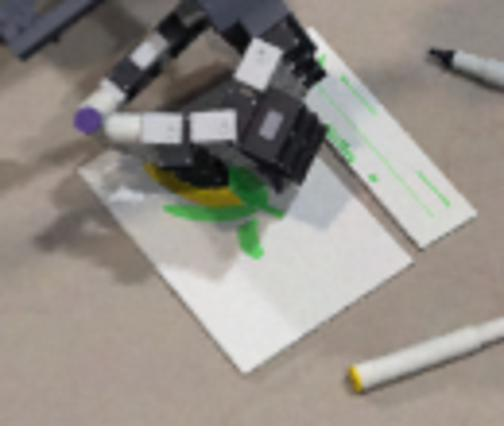

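Request:
{"op": "move", "data": {"target": [[0,0,0,0,0,0,-0.1,0,-0.32,0.614,-0.085,0,-0.325,0.61,-0.1,0,-0.32,0.612,-0.81,0.678,0.24,0.175,0.3,-0.96,0.00032,-0.10531,0.13984,0,0,0,-0.165,0,-0.345,0.6,-0.12,0,-0.34,0.6,-0.165,0,-0.345,0.6,-0.81,0.678,-0.05,0.1,0.75,-0.9],[0,0,0,0,0,0,-0.1,0,-0.32,0.614,-0.085,0,-0.325,0.61,-0.1,0,-0.32,0.612,-0.81,0.678,0.24,0.175,0.3,-0.96,-0.00441,-0.10334,0.14133,0,0,0,-0.165,0,-0.345,0.6,-0.12,0,-0.34,0.6,-0.165,0,-0.345,0.6,-0.81,0.678,-0.05,0.1,0.75,-0.9],[0,0,0,0,0,0,-0.1,0,-0.32,0.614,-0.085,0,-0.325,0.61,-0.1,0,-0.32,0.612,-0.81,0.678,0.24,0.175,0.3,-0.96,-0.00693,-0.10472,0.13517,0,0,0,-0.165,0,-0.345,0.6,-0.12,0,-0.34,0.6,-0.165,0,-0.345,0.6,-0.81,0.678,-0.05,0.1,0.75,-0.9],[0,0,0,0,0,0,-0.1,0,-0.32,0.614,-0.085,0,-0.325,0.61,-0.1,0,-0.32,0.612,-0.81,0.678,0.24,0.175,0.3,-0.96,-0.01024,-0.10615,0.12661,0,0,0,-0.165,0,-0.345,0.6,-0.12,0,-0.34,0.6,-0.165,0,-0.345,0.6,-0.81,0.678,-0.05,0.1,0.75,-0.9],[0,0,0,0,0,0,-0.1,0,-0.32,0.614,-0.085,0,-0.325,0.61,-0.1,0,-0.32,0.612,-0.81,0.678,0.24,0.175,0.3,-0.96,-0.01349,-0.10596,0.11605,0,0,0,-0.165,0,-0.345,0.6,-0.12,0,-0.34,0.6,-0.165,0,-0.345,0.6,-0.81,0.678,-0.05,0.1,0.75,-0.9],[0,0,0,0,0,0,-0.1,0,-0.32,0.614,-0.085,0,-0.325,0.61,-0.1,0,-0.32,0.612,-0.81,0.678,0.24,0.175,0.3,-0.96,-0.01584,-0.10129,0.10245,0,0,0,-0.165,0,-0.345,0.6,-0.12,0,-0.34,0.6,-0.165,0,-0.345,0.6,-0.81,0.678,-0.05,0.1,0.75,-0.9],[0,0,0,0,0,0,-0.1,0,-0.32,0.614,-0.085,0,-0.325,0.61,-0.1,0,-0.32,0.612,-0.81,0.678,0.24,0.175,0.3,-0.96,-0.01846,-0.0936,0.08405,0,0,0,-0.165,0,-0.345,0.6,-0.12,0,-0.34,0.6,-0.165,0,-0.345,0.6,-0.81,0.678,-0.05,0.1,0.75,-0.9],[0,0,0,0,0,0,-0.1,0,-0.32,0.614,-0.085,0,-0.325,0.61,-0.1,0,-0.32,0.612,-0.81,0.678,0.24,0.175,0.3,-0.96,-0.02088,-0.08447,0.06437,0,0,0,-0.165,0,-0.345,0.6,-0.12,0,-0.34,0.6,-0.165,0,-0.345,0.6,-0.81,0.678,-0.05,0.1,0.75,-0.9],[0,0,0,0,0,0,-0.1,0,-0.32,0.614,-0.085,0,-0.325,0.61,-0.1,0,-0.32,0.612,-0.81,0.678,0.24,0.175,0.3,-0.96,-0.02158,-0.07245,0.04629,0,0,0,-0.165,0,-0.345,0.6,-0.12,0,-0.34,0.6,-0.165,0,-0.345,0.6,-0.81,0.678,-0.05,0.1,0.75,-0.9],[0,0,0,0,0,0,-0.1,0,-0.32,0.614,-0.085,0,-0.325,0.61,-0.1,0,-0.32,0.612,-0.81,0.678,0.24,0.175,0.3,-0.96,-0.02027,-0.05827,0.03173,0,0,0,-0.165,0,-0.345,0.6,-0.12,0,-0.34,0.6,-0.165,0,-0.345,0.6,-0.81,0.678,-0.05,0.1,0.75,-0.9],[0,0,0,0,0,0,-0.1,0,-0.32,0.614,-0.085,0,-0.325,0.61,-0.1,0,-0.32,0.612,-0.81,0.678,0.24,0.175,0.3,-0.96,-0.01734,-0.0417,0.01917,0,0,0,-0.165,0,-0.345,0.6,-0.12,0,-0.34,0.6,-0.165,0,-0.345,0.6,-0.81,0.678,-0.05,0.1,0.75,-0.9],[0,0,0,0,0,0,-0.1,0,-0.32,0.614,-0.085,0,-0.325,0.61,-0.1,0,-0.32,0.612,-0.81,0.678,0.24,0.175,0.3,-0.96,-0.01315,-0.0254,0.01093,0,0,0,-0.165,0,-0.345,0.6,-0.12,0,-0.34,0.6,-0.165,0,-0.345,0.6,-0.81,0.678,-0.05,0.1,0.75,-0.9],[0,0,0,0,0,0,-0.1,0,-0.32,0.614,-0.085,0,-0.325,0.61,-0.1,0,-0.32,0.612,-0.81,0.678,0.24,0.175,0.3,-0.96,-0.00842,-0.01121,0.00717,0,0,0,-0.165,0,-0.345,0.6,-0.12,0,-0.34,0.6,-0.165,0,-0.345,0.6,-0.81,0.678,-0.05,0.1,0.75,-0.9],[0,0,0,0,0,0,-0.1,0,-0.32,0.614,-0.085,0,-0.325,0.61,-0.1,0,-0.32,0.612,-0.81,0.678,0.24,0.175,0.3,-0.96,-0.00363,0.00115,0.00605,0,0,0,-0.165,0,-0.345,0.6,-0.12,0,-0.34,0.6,-0.165,0,-0.345,0.6,-0.81,0.678,-0.05,0.1,0.75,-0.9],[0,0,0,0,0,0,-0.1,0,-0.32,0.614,-0.085,0,-0.325,0.61,-0.1,0,-0.32,0.612,-0.81,0.678,0.24,0.175,0.3,-0.96,0.0011,-0.00082,0.00456,0,0,0,-0.165,0,-0.345,0.6,-0.12,0,-0.34,0.6,-0.165,0,-0.345,0.6,-0.81,0.678,-0.05,0.1,0.75,-0.9]], "speed": [0.3, 0.03, 0.06, 0.06, 0.06, 0.06, 0.06, 0.06, 0.06, 0.06, 0.06, 0.06, 0.06, 0.06, 0.1], "blend": [0, 0, 0.002, 0.002, 0.002, 0.002, 0.003, 0.003, 0.003, 0.003, 0.003, 0.003, 0.002, 0, 0]}}

Scene clock: 3163.17 s.
left_arm: end_effector_position=(+0.4503, +0.2702, +0.3198) hand_goal=(-0.100, +0.000, -0.320, +0.614, -0.084, +0.000, -0.324, +0.610, -0.100, +0.000, -0.320, +0.612, -0.810, +0.678, +0.240, +0.176) hand_measured=(-0.098, +0.000, -0.314, +0.618, -0.084, +0.000, -0.324, +0.612, -0.100, +0.000, -0.316, +0.616, -0.810, +0.678, +0.236, +0.178) hand_current_ma=(+2, +0, +9, +3, +0, +0, +0, +2, +1, +0, +6, +4, +0, -1, -8, +2) hand_state=(goal, goal, goal, goal, goal, goal, goal, goal, goal, goal, goal, goal, goal, goal, goal, goal) hand_current_limit=0.30 hand_speed=-0.96 end_effector_quat_wxyz=(-0.024, +0.037, +0.831, -0.554) | right_arm: end_effector_position=(+0.5430, +0.4451, +0.0216) hand_goal=(-0.164, +0.000, -0.344, +0.600, -0.120, +0.000, -0.340, +0.600, -0.164, +0.000, -0.344, +0.600, -0.810, +0.678, -0.050, +0.100) hand_measured=(-0.094, +0.004, -0.322, +0.612, -0.084, +0.004, -0.322, +0.610, -0.098, +0.004, -0.322, +0.614, -0.808, +0.676, +0.076, +0.168) hand_current_ma=(+331, +14, +92, +46, +166, +10, +72, +38, +314, +13, +94, +55, +5, -5, +481, +417) hand_state=(blocked, goal, blocked, goal, blocked, goal, goal, goal, blocked, goal, blocked, goal, goal, goal, blocked, blocked) hand_current_limit=0.75 hand_speed=-0.90 end_effector_quat_wxyz=(-0.518, +0.638, +0.484, +0.302)
Joint positions: left_arm=[4.085 -2.103 -0.917 -2.811 1.077 -0.226] | right_arm=[0.192 -0.655 1.38 0.606 0.293 -2.498]
Joint torques (N m): left_arm=[-1.22 36.01 29.09 -1.23 0.9 1.76] | right_arm=[-10.26 -58.16 -22.51 4.49 -4.15 -1.52]
Wrist force (N, zeroed by zero_wrist_force on right_arm): left_arm=[-0.3 -0.7 -0.5] | right_arm=[-0.2 -0.2 0.2]
Wrist torque (N m, zeroed by zero_wrist_force on right_arm): left_arm=[0.03 -0.07 -0.27] | right_arm=[-0.04 0.01 -0.02]
Wrist force, peak (N, zeroed by zero_wrist_force on right_arm): left_arm=[-0.5 -0.9 -0.6] | right_arm=[1.9 -0.9 0.0]
Hand target: left_arm +0.4503, +0.2702, +0.3198; -0.024, +0.037, +0.831, -0.554 | right_arm +0.5430, +0.4451, +0.0217; -0.518, +0.638, +0.484, +0.302
Off the commanded pose: left_arm 0.000 m, 0 deg | right_arm 0.000 m, 0 deg.
move: done

Request:
{"op": "move", "data": {"target": [[0,0,0,0,0,0,-0.1,0,-0.32,0.614,-0.085,0,-0.325,0.61,-0.1,0,-0.32,0.612,-0.81,0.678,0.24,0.175,0.3,-0.96,-0.00024,-0.10318,0.13528,0,0,0,-0.165,0,-0.345,0.6,-0.12,0,-0.34,0.6,-0.165,0,-0.345,0.6,-0.81,0.678,-0.05,0.1,0.75,-0.9],[0,0,0,0,0,0,-0.1,0,-0.32,0.614,-0.085,0,-0.325,0.61,-0.1,0,-0.32,0.612,-0.81,0.678,0.24,0.175,0.3,-0.96,-0.00497,-0.10121,0.13677,0,0,0,-0.165,0,-0.345,0.6,-0.12,0,-0.34,0.6,-0.165,0,-0.345,0.6,-0.81,0.678,-0.05,0.1,0.75,-0.9],[0,0,0,0,0,0,-0.1,0,-0.32,0.614,-0.085,0,-0.325,0.61,-0.1,0,-0.32,0.612,-0.81,0.678,0.24,0.175,0.3,-0.96,-0.00731,-0.10204,0.13045,0,0,0,-0.165,0,-0.345,0.6,-0.12,0,-0.34,0.6,-0.165,0,-0.345,0.6,-0.81,0.678,-0.05,0.1,0.75,-0.9],[0,0,0,0,0,0,-0.1,0,-0.32,0.614,-0.085,0,-0.325,0.61,-0.1,0,-0.32,0.612,-0.81,0.678,0.24,0.175,0.3,-0.96,-0.0102,-0.10237,0.12173,0,0,0,-0.165,0,-0.345,0.6,-0.12,0,-0.34,0.6,-0.165,0,-0.345,0.6,-0.81,0.678,-0.05,0.1,0.75,-0.9],[0,0,0,0,0,0,-0.1,0,-0.32,0.614,-0.085,0,-0.325,0.61,-0.1,0,-0.32,0.612,-0.81,0.678,0.24,0.175,0.3,-0.96,-0.01312,-0.10142,0.11125,0,0,0,-0.165,0,-0.345,0.6,-0.12,0,-0.34,0.6,-0.165,0,-0.345,0.6,-0.81,0.678,-0.05,0.1,0.75,-0.9],[0,0,0,0,0,0,-0.1,0,-0.32,0.614,-0.085,0,-0.325,0.61,-0.1,0,-0.32,0.612,-0.81,0.678,0.24,0.175,0.3,-0.96,-0.0158,-0.09796,0.09821,0,0,0,-0.165,0,-0.345,0.6,-0.12,0,-0.34,0.6,-0.165,0,-0.345,0.6,-0.81,0.678,-0.05,0.1,0.75,-0.9],[0,0,0,0,0,0,-0.1,0,-0.32,0.614,-0.085,0,-0.325,0.61,-0.1,0,-0.32,0.612,-0.81,0.678,0.24,0.175,0.3,-0.96,-0.01844,-0.09072,0.08029,0,0,0,-0.165,0,-0.345,0.6,-0.12,0,-0.34,0.6,-0.165,0,-0.345,0.6,-0.81,0.678,-0.05,0.1,0.75,-0.9],[0,0,0,0,0,0,-0.1,0,-0.32,0.614,-0.085,0,-0.325,0.61,-0.1,0,-0.32,0.612,-0.81,0.678,0.24,0.175,0.3,-0.96,-0.02077,-0.08163,0.06093,0,0,0,-0.165,0,-0.345,0.6,-0.12,0,-0.34,0.6,-0.165,0,-0.345,0.6,-0.81,0.678,-0.05,0.1,0.75,-0.9],[0,0,0,0,0,0,-0.1,0,-0.32,0.614,-0.085,0,-0.325,0.61,-0.1,0,-0.32,0.612,-0.81,0.678,0.24,0.175,0.3,-0.96,-0.02132,-0.06939,0.04309,0,0,0,-0.165,0,-0.345,0.6,-0.12,0,-0.34,0.6,-0.165,0,-0.345,0.6,-0.81,0.678,-0.05,0.1,0.75,-0.9],[0,0,0,0,0,0,-0.1,0,-0.32,0.614,-0.085,0,-0.325,0.61,-0.1,0,-0.32,0.612,-0.81,0.678,0.24,0.175,0.3,-0.96,-0.01993,-0.05544,0.02909,0,0,0,-0.165,0,-0.345,0.6,-0.12,0,-0.34,0.6,-0.165,0,-0.345,0.6,-0.81,0.678,-0.05,0.1,0.75,-0.9],[0,0,0,0,0,0,-0.1,0,-0.32,0.614,-0.085,0,-0.325,0.61,-0.1,0,-0.32,0.612,-0.81,0.678,0.24,0.175,0.3,-0.96,-0.01704,-0.0393,0.01693,0,0,0,-0.165,0,-0.345,0.6,-0.12,0,-0.34,0.6,-0.165,0,-0.345,0.6,-0.81,0.678,-0.05,0.1,0.75,-0.9],[0,0,0,0,0,0,-0.1,0,-0.32,0.614,-0.085,0,-0.325,0.61,-0.1,0,-0.32,0.612,-0.81,0.678,0.24,0.175,0.3,-0.96,-0.0131,-0.02371,0.00885,0,0,0,-0.165,0,-0.345,0.6,-0.12,0,-0.34,0.6,-0.165,0,-0.345,0.6,-0.81,0.678,-0.05,0.1,0.75,-0.9],[0,0,0,0,0,0,-0.1,0,-0.32,0.614,-0.085,0,-0.325,0.61,-0.1,0,-0.32,0.612,-0.81,0.678,0.24,0.175,0.3,-0.96,-0.00858,-0.00988,0.00493,0,0,0,-0.165,0,-0.345,0.6,-0.12,0,-0.34,0.6,-0.165,0,-0.345,0.6,-0.81,0.678,-0.05,0.1,0.75,-0.9],[0,0,0,0,0,0,-0.1,0,-0.32,0.614,-0.085,0,-0.325,0.61,-0.1,0,-0.32,0.612,-0.81,0.678,0.24,0.175,0.3,-0.96,-0.00438,0.00165,0.00301,0,0,0,-0.165,0,-0.345,0.6,-0.12,0,-0.34,0.6,-0.165,0,-0.345,0.6,-0.81,0.678,-0.05,0.1,0.75,-0.9],[0,0,0,0,0,0,-0.1,0,-0.32,0.614,-0.085,0,-0.325,0.61,-0.1,0,-0.32,0.612,-0.81,0.678,0.24,0.175,0.3,-0.96,0.00035,-0.00032,0.00152,0,0,0,-0.165,0,-0.345,0.6,-0.12,0,-0.34,0.6,-0.165,0,-0.345,0.6,-0.81,0.678,-0.05,0.1,0.75,-0.9]], "speed": [0.3, 0.03, 0.06, 0.06, 0.06, 0.06, 0.06, 0.06, 0.06, 0.06, 0.06, 0.06, 0.06, 0.06, 0.1], "blend": [0, 0, 0.002, 0.002, 0.002, 0.002, 0.003, 0.003, 0.003, 0.003, 0.003, 0.003, 0.002, 0, 0]}}

Scene clock: 3187.57 s.
left_arm: end_effector_position=(+0.4503, +0.2702, +0.3198) hand_goal=(-0.100, +0.000, -0.320, +0.614, -0.084, +0.000, -0.324, +0.610, -0.100, +0.000, -0.320, +0.612, -0.810, +0.678, +0.240, +0.176) hand_measured=(-0.098, +0.000, -0.314, +0.618, -0.084, +0.000, -0.324, +0.612, -0.100, +0.000, -0.316, +0.616, -0.810, +0.678, +0.236, +0.178) hand_current_ma=(+2, +0, +9, +3, +0, +0, +0, +2, +1, +0, +6, +4, +0, -1, -8, +2) hand_state=(goal, goal, goal, goal, goal, goal, goal, goal, goal, goal, goal, goal, goal, goal, goal, goal) hand_current_limit=0.30 hand_speed=-0.96 end_effector_quat_wxyz=(-0.024, +0.037, +0.831, -0.554) | right_arm: end_effector_position=(+0.5428, +0.4460, +0.0216) hand_goal=(-0.164, +0.000, -0.344, +0.600, -0.120, +0.000, -0.340, +0.600, -0.164, +0.000, -0.344, +0.600, -0.810, +0.678, -0.050, +0.100) hand_measured=(-0.094, +0.004, -0.322, +0.612, -0.084, +0.004, -0.322, +0.610, -0.098, +0.004, -0.322, +0.614, -0.808, +0.676, +0.076, +0.168) hand_current_ma=(+331, +14, +92, +46, +166, +10, +72, +38, +314, +13, +94, +55, +5, -5, +481, +417) hand_state=(blocked, goal, blocked, goal, blocked, goal, goal, goal, blocked, goal, blocked, goal, goal, goal, blocked, blocked) hand_current_limit=0.75 hand_speed=-0.90 end_effector_quat_wxyz=(-0.518, +0.638, +0.484, +0.302)
Joint positions: left_arm=[4.085 -2.103 -0.917 -2.811 1.077 -0.226] | right_arm=[0.194 -0.655 1.38 0.601 0.294 -2.492]
Joint torques (N m): left_arm=[-1.79 36.92 29.12 -1.04 0.84 1.76] | right_arm=[-11.9 -59.41 -21.92 4.8 -3.95 -1.58]
Wrist force (N, zeroed by zero_wrist_force on right_arm): left_arm=[-0.4 -0.6 -0.4] | right_arm=[-0.3 0.0 0.3]
Wrist torque (N m, zeroed by zero_wrist_force on right_arm): left_arm=[0.02 -0.05 -0.29] | right_arm=[-0.03 0.03 -0.03]
Wrist force, peak (N, zeroed by zero_wrist_force on right_arm): left_arm=[-0.6 -0.7 -0.6] | right_arm=[1.7 -0.8 0.0]
Hand target: left_arm +0.4503, +0.2702, +0.3198; -0.024, +0.037, +0.831, -0.554 | right_arm +0.5428, +0.4460, +0.0217; -0.518, +0.638, +0.484, +0.302
Off the commanded pose: left_arm 0.000 m, 0 deg | right_arm 0.000 m, 0 deg.
move: done

Request:
{"op": "move", "data": {"target": [[0,0,0,0,0,0,-0.1,0,-0.32,0.614,-0.085,0,-0.325,0.61,-0.1,0,-0.32,0.612,-0.81,0.678,0.24,0.175,0.3,-0.96,0.01182,-0.00492,-0.00373,0,0,0,-0.165,0,-0.345,0.6,-0.12,0,-0.34,0.6,-0.165,0,-0.345,0.6,-0.81,0.678,-0.05,0.1,0.75,-0.9],[0,0,0,0,0,0,-0.1,0,-0.32,0.614,-0.085,0,-0.325,0.61,-0.1,0,-0.32,0.612,-0.81,0.678,0.24,0.175,0.3,-0.96,0.0758,-0.285,0.3506,0,0,0,-0.165,0,-0.345,0.6,-0.12,0,-0.34,0.6,-0.165,0,-0.345,0.6,-0.81,0.678,-0.05,0.1,0.75,-0.9]], "speed": [0.15, 0.3], "blend": [0.005, 0], "cameras": ["cam_above"]}}

Request:
{"op": "zoom_image", "data": {"camera": "cam_above", "region": [300, 220, 410, 330]}}

Scene clock: 3198.13 s.
left_arm: end_effector_position=(+0.4503, +0.2702, +0.3198) hand_goal=(-0.100, +0.000, -0.320, +0.614, -0.084, +0.000, -0.324, +0.610, -0.100, +0.000, -0.320, +0.612, -0.810, +0.678, +0.240, +0.176) hand_measured=(-0.098, +0.000, -0.314, +0.618, -0.084, +0.000, -0.324, +0.612, -0.100, +0.000, -0.316, +0.616, -0.810, +0.678, +0.236, +0.178) hand_current_ma=(+2, +0, +9, +3, +0, +0, +0, +2, +1, +0, +6, +4, +0, -1, -8, +2) hand_state=(goal, goal, goal, goal, goal, goal, goal, goal, goal, goal, goal, goal, goal, goal, goal, goal) hand_current_limit=0.30 hand_speed=-0.96 end_effector_quat_wxyz=(-0.024, +0.037, +0.831, -0.554) | right_arm: end_effector_position=(+0.3754, +0.6595, +0.0659) hand_goal=(-0.164, +0.000, -0.344, +0.600, -0.120, +0.000, -0.340, +0.600, -0.164, +0.000, -0.344, +0.600, -0.810, +0.678, -0.050, +0.100) hand_measured=(-0.094, +0.004, -0.322, +0.612, -0.084, +0.004, -0.322, +0.610, -0.098, +0.004, -0.322, +0.614, -0.808, +0.676, +0.076, +0.168) hand_current_ma=(+331, +14, +92, +46, +166, +10, +72, +38, +314, +13, +94, +55, +5, -5, +481, +417) hand_state=(blocked, goal, blocked, goal, blocked, goal, goal, goal, blocked, goal, blocked, goal, goal, goal, blocked, blocked) hand_current_limit=0.75 hand_speed=-0.90 end_effector_quat_wxyz=(-0.518, +0.638, +0.484, +0.302)
Joint positions: left_arm=[4.085 -2.103 -0.917 -2.811 1.077 -0.226] | right_arm=[0.692 -0.895 1.504 -0.113 0.631 -1.589]
Joint torques (N m): left_arm=[-2.04 35.69 28.33 -1.03 0.96 1.67] | right_arm=[9.46 -38.03 -26.07 -2.41 1.86 1.23]
Wrist force (N, zeroed by zero_wrist_force on right_arm): left_arm=[-0.5 -1.0 -0.7] | right_arm=[-0.2 -0.1 0.5]
Wrist torque (N m, zeroed by zero_wrist_force on right_arm): left_arm=[0.00 -0.04 -0.29] | right_arm=[-0.05 0.03 -0.12]
Wrist force, peak (N, zeroed by zero_wrist_force on right_arm): left_arm=[-0.5 -1.0 -0.7] | right_arm=[0.1 -1.6 1.5]
Hand target: left_arm +0.4503, +0.2702, +0.3198; -0.024, +0.037, +0.831, -0.554 | right_arm +0.3754, +0.6595, +0.0659; -0.518, +0.638, +0.484, +0.302
Off the commanded pose: left_arm 0.000 m, 0 deg | right_arm 0.000 m, 0 deg.
move: done; blend cut to 0.004 m at target 1
Images, in order (width x height): cam_above 672x504.

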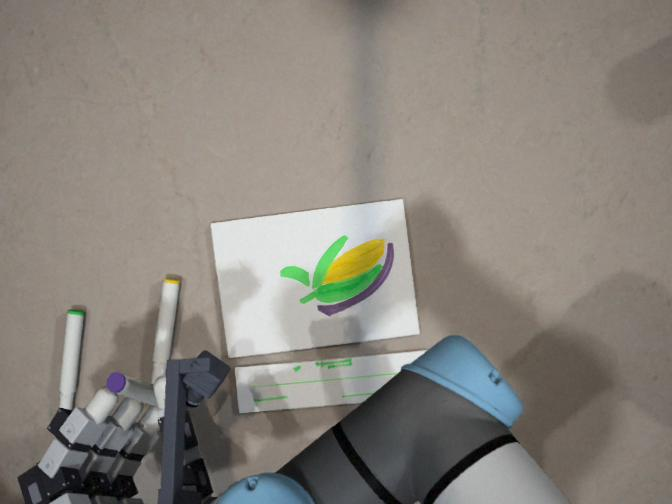

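Scaled by 4.582.

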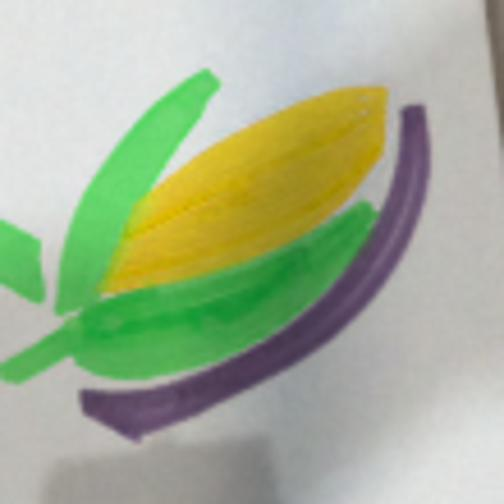

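Request:
{"op": "move", "data": {"target": [[0,0,0,0,0,0,-0.1,0,-0.32,0.614,-0.085,0,-0.325,0.61,-0.1,0,-0.32,0.612,-0.81,0.678,0.24,0.175,0.3,-0.96,-0.05777,0.22783,-0.27903,0,0,0,-0.165,0,-0.345,0.6,-0.12,0,-0.34,0.6,-0.165,0,-0.345,0.6,-0.81,0.678,-0.05,0.1,0.75,-0.9],[0,0,0,0,0,0,-0.1,0,-0.32,0.614,-0.085,0,-0.325,0.61,-0.1,0,-0.32,0.612,-0.81,0.678,0.24,0.175,0.3,-0.96,-0.07254,0.23398,-0.27437,0,0,0,-0.165,0,-0.345,0.6,-0.12,0,-0.34,0.6,-0.165,0,-0.345,0.6,-0.81,0.678,-0.05,0.1,0.75,-0.9],[0,0,0,0,0,0,-0.1,0,-0.32,0.614,-0.085,0,-0.325,0.61,-0.1,0,-0.32,0.612,-0.81,0.678,0.24,0.175,0.3,-0.96,-0.07727,0.23595,-0.27288,0,0,0,-0.165,0,-0.345,0.6,-0.12,0,-0.34,0.6,-0.165,0,-0.345,0.6,-0.81,0.678,-0.05,0.1,0.75,-0.9],[0,0,0,0,0,0,-0.1,0,-0.32,0.614,-0.085,0,-0.325,0.61,-0.1,0,-0.32,0.612,-0.81,0.678,0.24,0.175,0.3,-0.96,-0.07776,0.23877,-0.27816,0,0,0,-0.165,0,-0.345,0.6,-0.12,0,-0.34,0.6,-0.165,0,-0.345,0.6,-0.81,0.678,-0.05,0.1,0.75,-0.9],[0,0,0,0,0,0,-0.1,0,-0.32,0.614,-0.085,0,-0.325,0.61,-0.1,0,-0.32,0.612,-0.81,0.678,0.24,0.175,0.3,-0.96,-0.07927,0.24383,-0.2896,0,0,0,-0.165,0,-0.345,0.6,-0.12,0,-0.34,0.6,-0.165,0,-0.345,0.6,-0.81,0.678,-0.05,0.1,0.75,-0.9],[0,0,0,0,0,0,-0.1,0,-0.32,0.614,-0.085,0,-0.325,0.61,-0.1,0,-0.32,0.612,-0.81,0.678,0.24,0.175,0.3,-0.96,-0.08008,0.25292,-0.30416,0,0,0,-0.165,0,-0.345,0.6,-0.12,0,-0.34,0.6,-0.165,0,-0.345,0.6,-0.81,0.678,-0.05,0.1,0.75,-0.9],[0,0,0,0,0,0,-0.1,0,-0.32,0.614,-0.085,0,-0.325,0.61,-0.1,0,-0.32,0.612,-0.81,0.678,0.24,0.175,0.3,-0.96,-0.07915,0.26481,-0.31688,0,0,0,-0.165,0,-0.345,0.6,-0.12,0,-0.34,0.6,-0.165,0,-0.345,0.6,-0.81,0.678,-0.05,0.1,0.75,-0.9],[0,0,0,0,0,0,-0.1,0,-0.32,0.614,-0.085,0,-0.325,0.61,-0.1,0,-0.32,0.612,-0.81,0.678,0.24,0.175,0.3,-0.96,-0.07709,0.27875,-0.32872,0,0,0,-0.165,0,-0.345,0.6,-0.12,0,-0.34,0.6,-0.165,0,-0.345,0.6,-0.81,0.678,-0.05,0.1,0.75,-0.9],[0,0,0,0,0,0,-0.1,0,-0.32,0.614,-0.085,0,-0.325,0.61,-0.1,0,-0.32,0.612,-0.81,0.678,0.24,0.175,0.3,-0.96,-0.07725,0.2855,-0.33816,0,0,0,-0.165,0,-0.345,0.6,-0.12,0,-0.34,0.6,-0.165,0,-0.345,0.6,-0.81,0.678,-0.05,0.1,0.75,-0.9],[0,0,0,0,0,0,-0.1,0,-0.32,0.614,-0.085,0,-0.325,0.61,-0.1,0,-0.32,0.612,-0.81,0.678,0.24,0.175,0.3,-0.96,-0.07846,0.28619,-0.34288,0,0,0,-0.165,0,-0.345,0.6,-0.12,0,-0.34,0.6,-0.165,0,-0.345,0.6,-0.81,0.678,-0.05,0.1,0.75,-0.9],[0,0,0,0,0,0,-0.1,0,-0.32,0.614,-0.085,0,-0.325,0.61,-0.1,0,-0.32,0.612,-0.81,0.678,0.24,0.175,0.3,-0.96,-0.07373,0.28422,-0.34437,0,0,0,-0.165,0,-0.345,0.6,-0.12,0,-0.34,0.6,-0.165,0,-0.345,0.6,-0.81,0.678,-0.05,0.1,0.75,-0.9]], "speed": [0.3, 0.1, 0.03, 0.06, 0.06, 0.06, 0.06, 0.06, 0.06, 0.06, 0.1], "blend": [0.003, 0, 0, 0.002, 0.002, 0.002, 0.002, 0.002, 0.002, 0, 0], "cameras": ["cam_right_wrist", "cam_above"]}}

Request:
{"op": "zoom_image", "data": {"camera": "cam_right_wrist", "region": [500, 60, 672, 272]}}

Request:
{"op": "zoom_image", "data": {"camera": "cam_above", "region": [300, 220, 410, 330]}}

Scene clock: 3239.93 s.
left_arm: end_effector_position=(+0.4503, +0.2702, +0.3198) hand_goal=(-0.100, +0.000, -0.320, +0.614, -0.084, +0.000, -0.324, +0.610, -0.100, +0.000, -0.320, +0.612, -0.810, +0.678, +0.240, +0.176) hand_measured=(-0.098, +0.000, -0.314, +0.618, -0.084, +0.000, -0.324, +0.612, -0.100, +0.000, -0.316, +0.616, -0.810, +0.678, +0.236, +0.178) hand_current_ma=(+2, +0, +9, +3, +0, +0, +0, +2, +1, +0, +6, +4, +0, -1, -8, +2) hand_state=(goal, goal, goal, goal, goal, goal, goal, goal, goal, goal, goal, goal, goal, goal, goal, goal) hand_current_limit=0.30 hand_speed=-0.96 end_effector_quat_wxyz=(-0.024, +0.037, +0.831, -0.554) | right_arm: end_effector_position=(+0.5424, +0.4500, +0.0219) hand_goal=(-0.164, +0.000, -0.344, +0.600, -0.120, +0.000, -0.340, +0.600, -0.164, +0.000, -0.344, +0.600, -0.810, +0.678, -0.050, +0.100) hand_measured=(-0.094, +0.004, -0.322, +0.612, -0.084, +0.004, -0.322, +0.610, -0.098, +0.004, -0.322, +0.614, -0.808, +0.676, +0.076, +0.168) hand_current_ma=(+331, +14, +92, +46, +166, +10, +72, +38, +314, +13, +94, +55, +5, -5, +481, +417) hand_state=(blocked, goal, blocked, goal, blocked, goal, goal, goal, blocked, goal, blocked, goal, goal, goal, blocked, blocked) hand_current_limit=0.75 hand_speed=-0.90 end_effector_quat_wxyz=(-0.518, +0.638, +0.484, +0.302)
Joint positions: left_arm=[4.085 -2.103 -0.917 -2.811 1.077 -0.226] | right_arm=[0.201 -0.658 1.377 0.583 0.296 -2.468]
Joint torques (N m): left_arm=[-1.59 37.01 27.89 -1.09 0.79 1.72] | right_arm=[-11.53 -57.61 -22.67 4.44 -4.16 -1.77]
Wrist force (N, zeroed by zero_wrist_force on right_arm): left_arm=[-0.6 -0.5 -0.4] | right_arm=[-0.3 -0.3 0.0]
Wrist torque (N m, zeroed by zero_wrist_force on right_arm): left_arm=[0.03 -0.04 -0.30] | right_arm=[-0.04 0.05 -0.05]
Wrist force, peak (N, zeroed by zero_wrist_force on right_arm): left_arm=[-0.6 -0.9 -0.7] | right_arm=[-0.3 1.2 -1.4]
Hand target: left_arm +0.4503, +0.2702, +0.3198; -0.024, +0.037, +0.831, -0.554 | right_arm +0.5424, +0.4500, +0.0219; -0.518, +0.638, +0.484, +0.302
Off the commanded pose: left_arm 0.000 m, 0 deg | right_arm 0.000 m, 0 deg.
move: done; blend cut to 0.0018 m at target 4, 0.0015 m at target 9
camera_calibration:
cam_right_wrist: T_world_to_cam=[[0.250731, -0.2335, -0.939474, 0.0288603], [-0.555207, -0.829685, 0.0580363, 0.622545], [-0.793019, 0.507051, -0.337669, 0.339567], [0, 0, 0, 1]] pos_world=[0.607688, 0.351077, 0.105645]
Images, in order (width x height): cam_above 672x504, cam_right_wrist 672x504.

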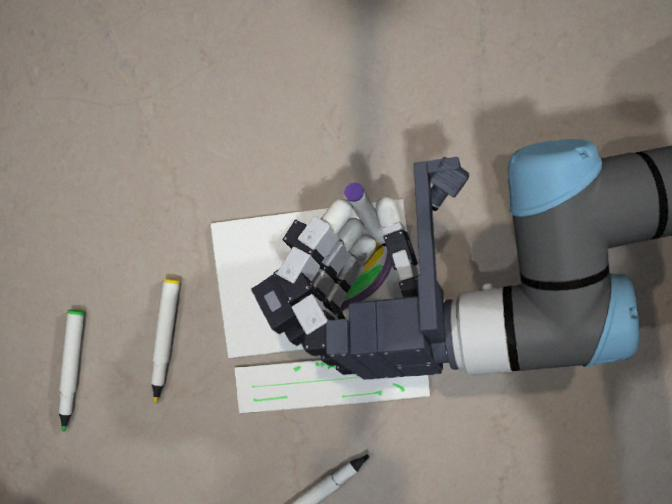

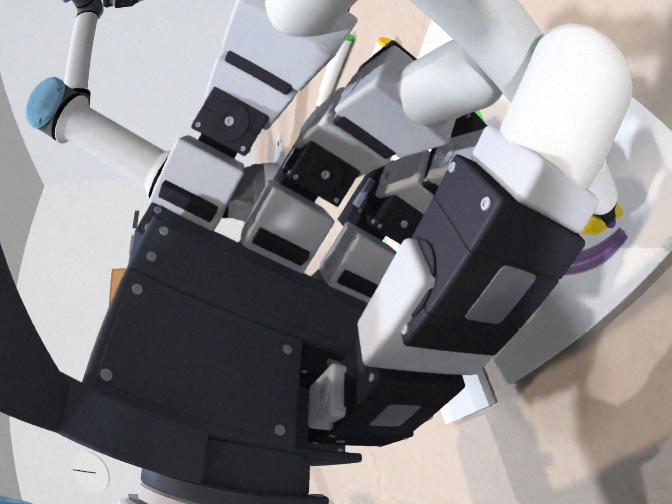

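Scaled by 2.377 from the camera's 672x504 image, which has a finer 960x720 frame.

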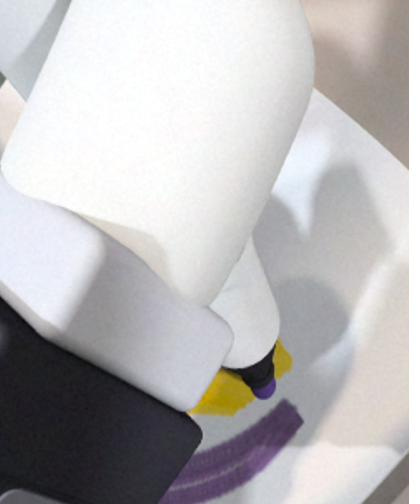

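Scaled by 4.582.

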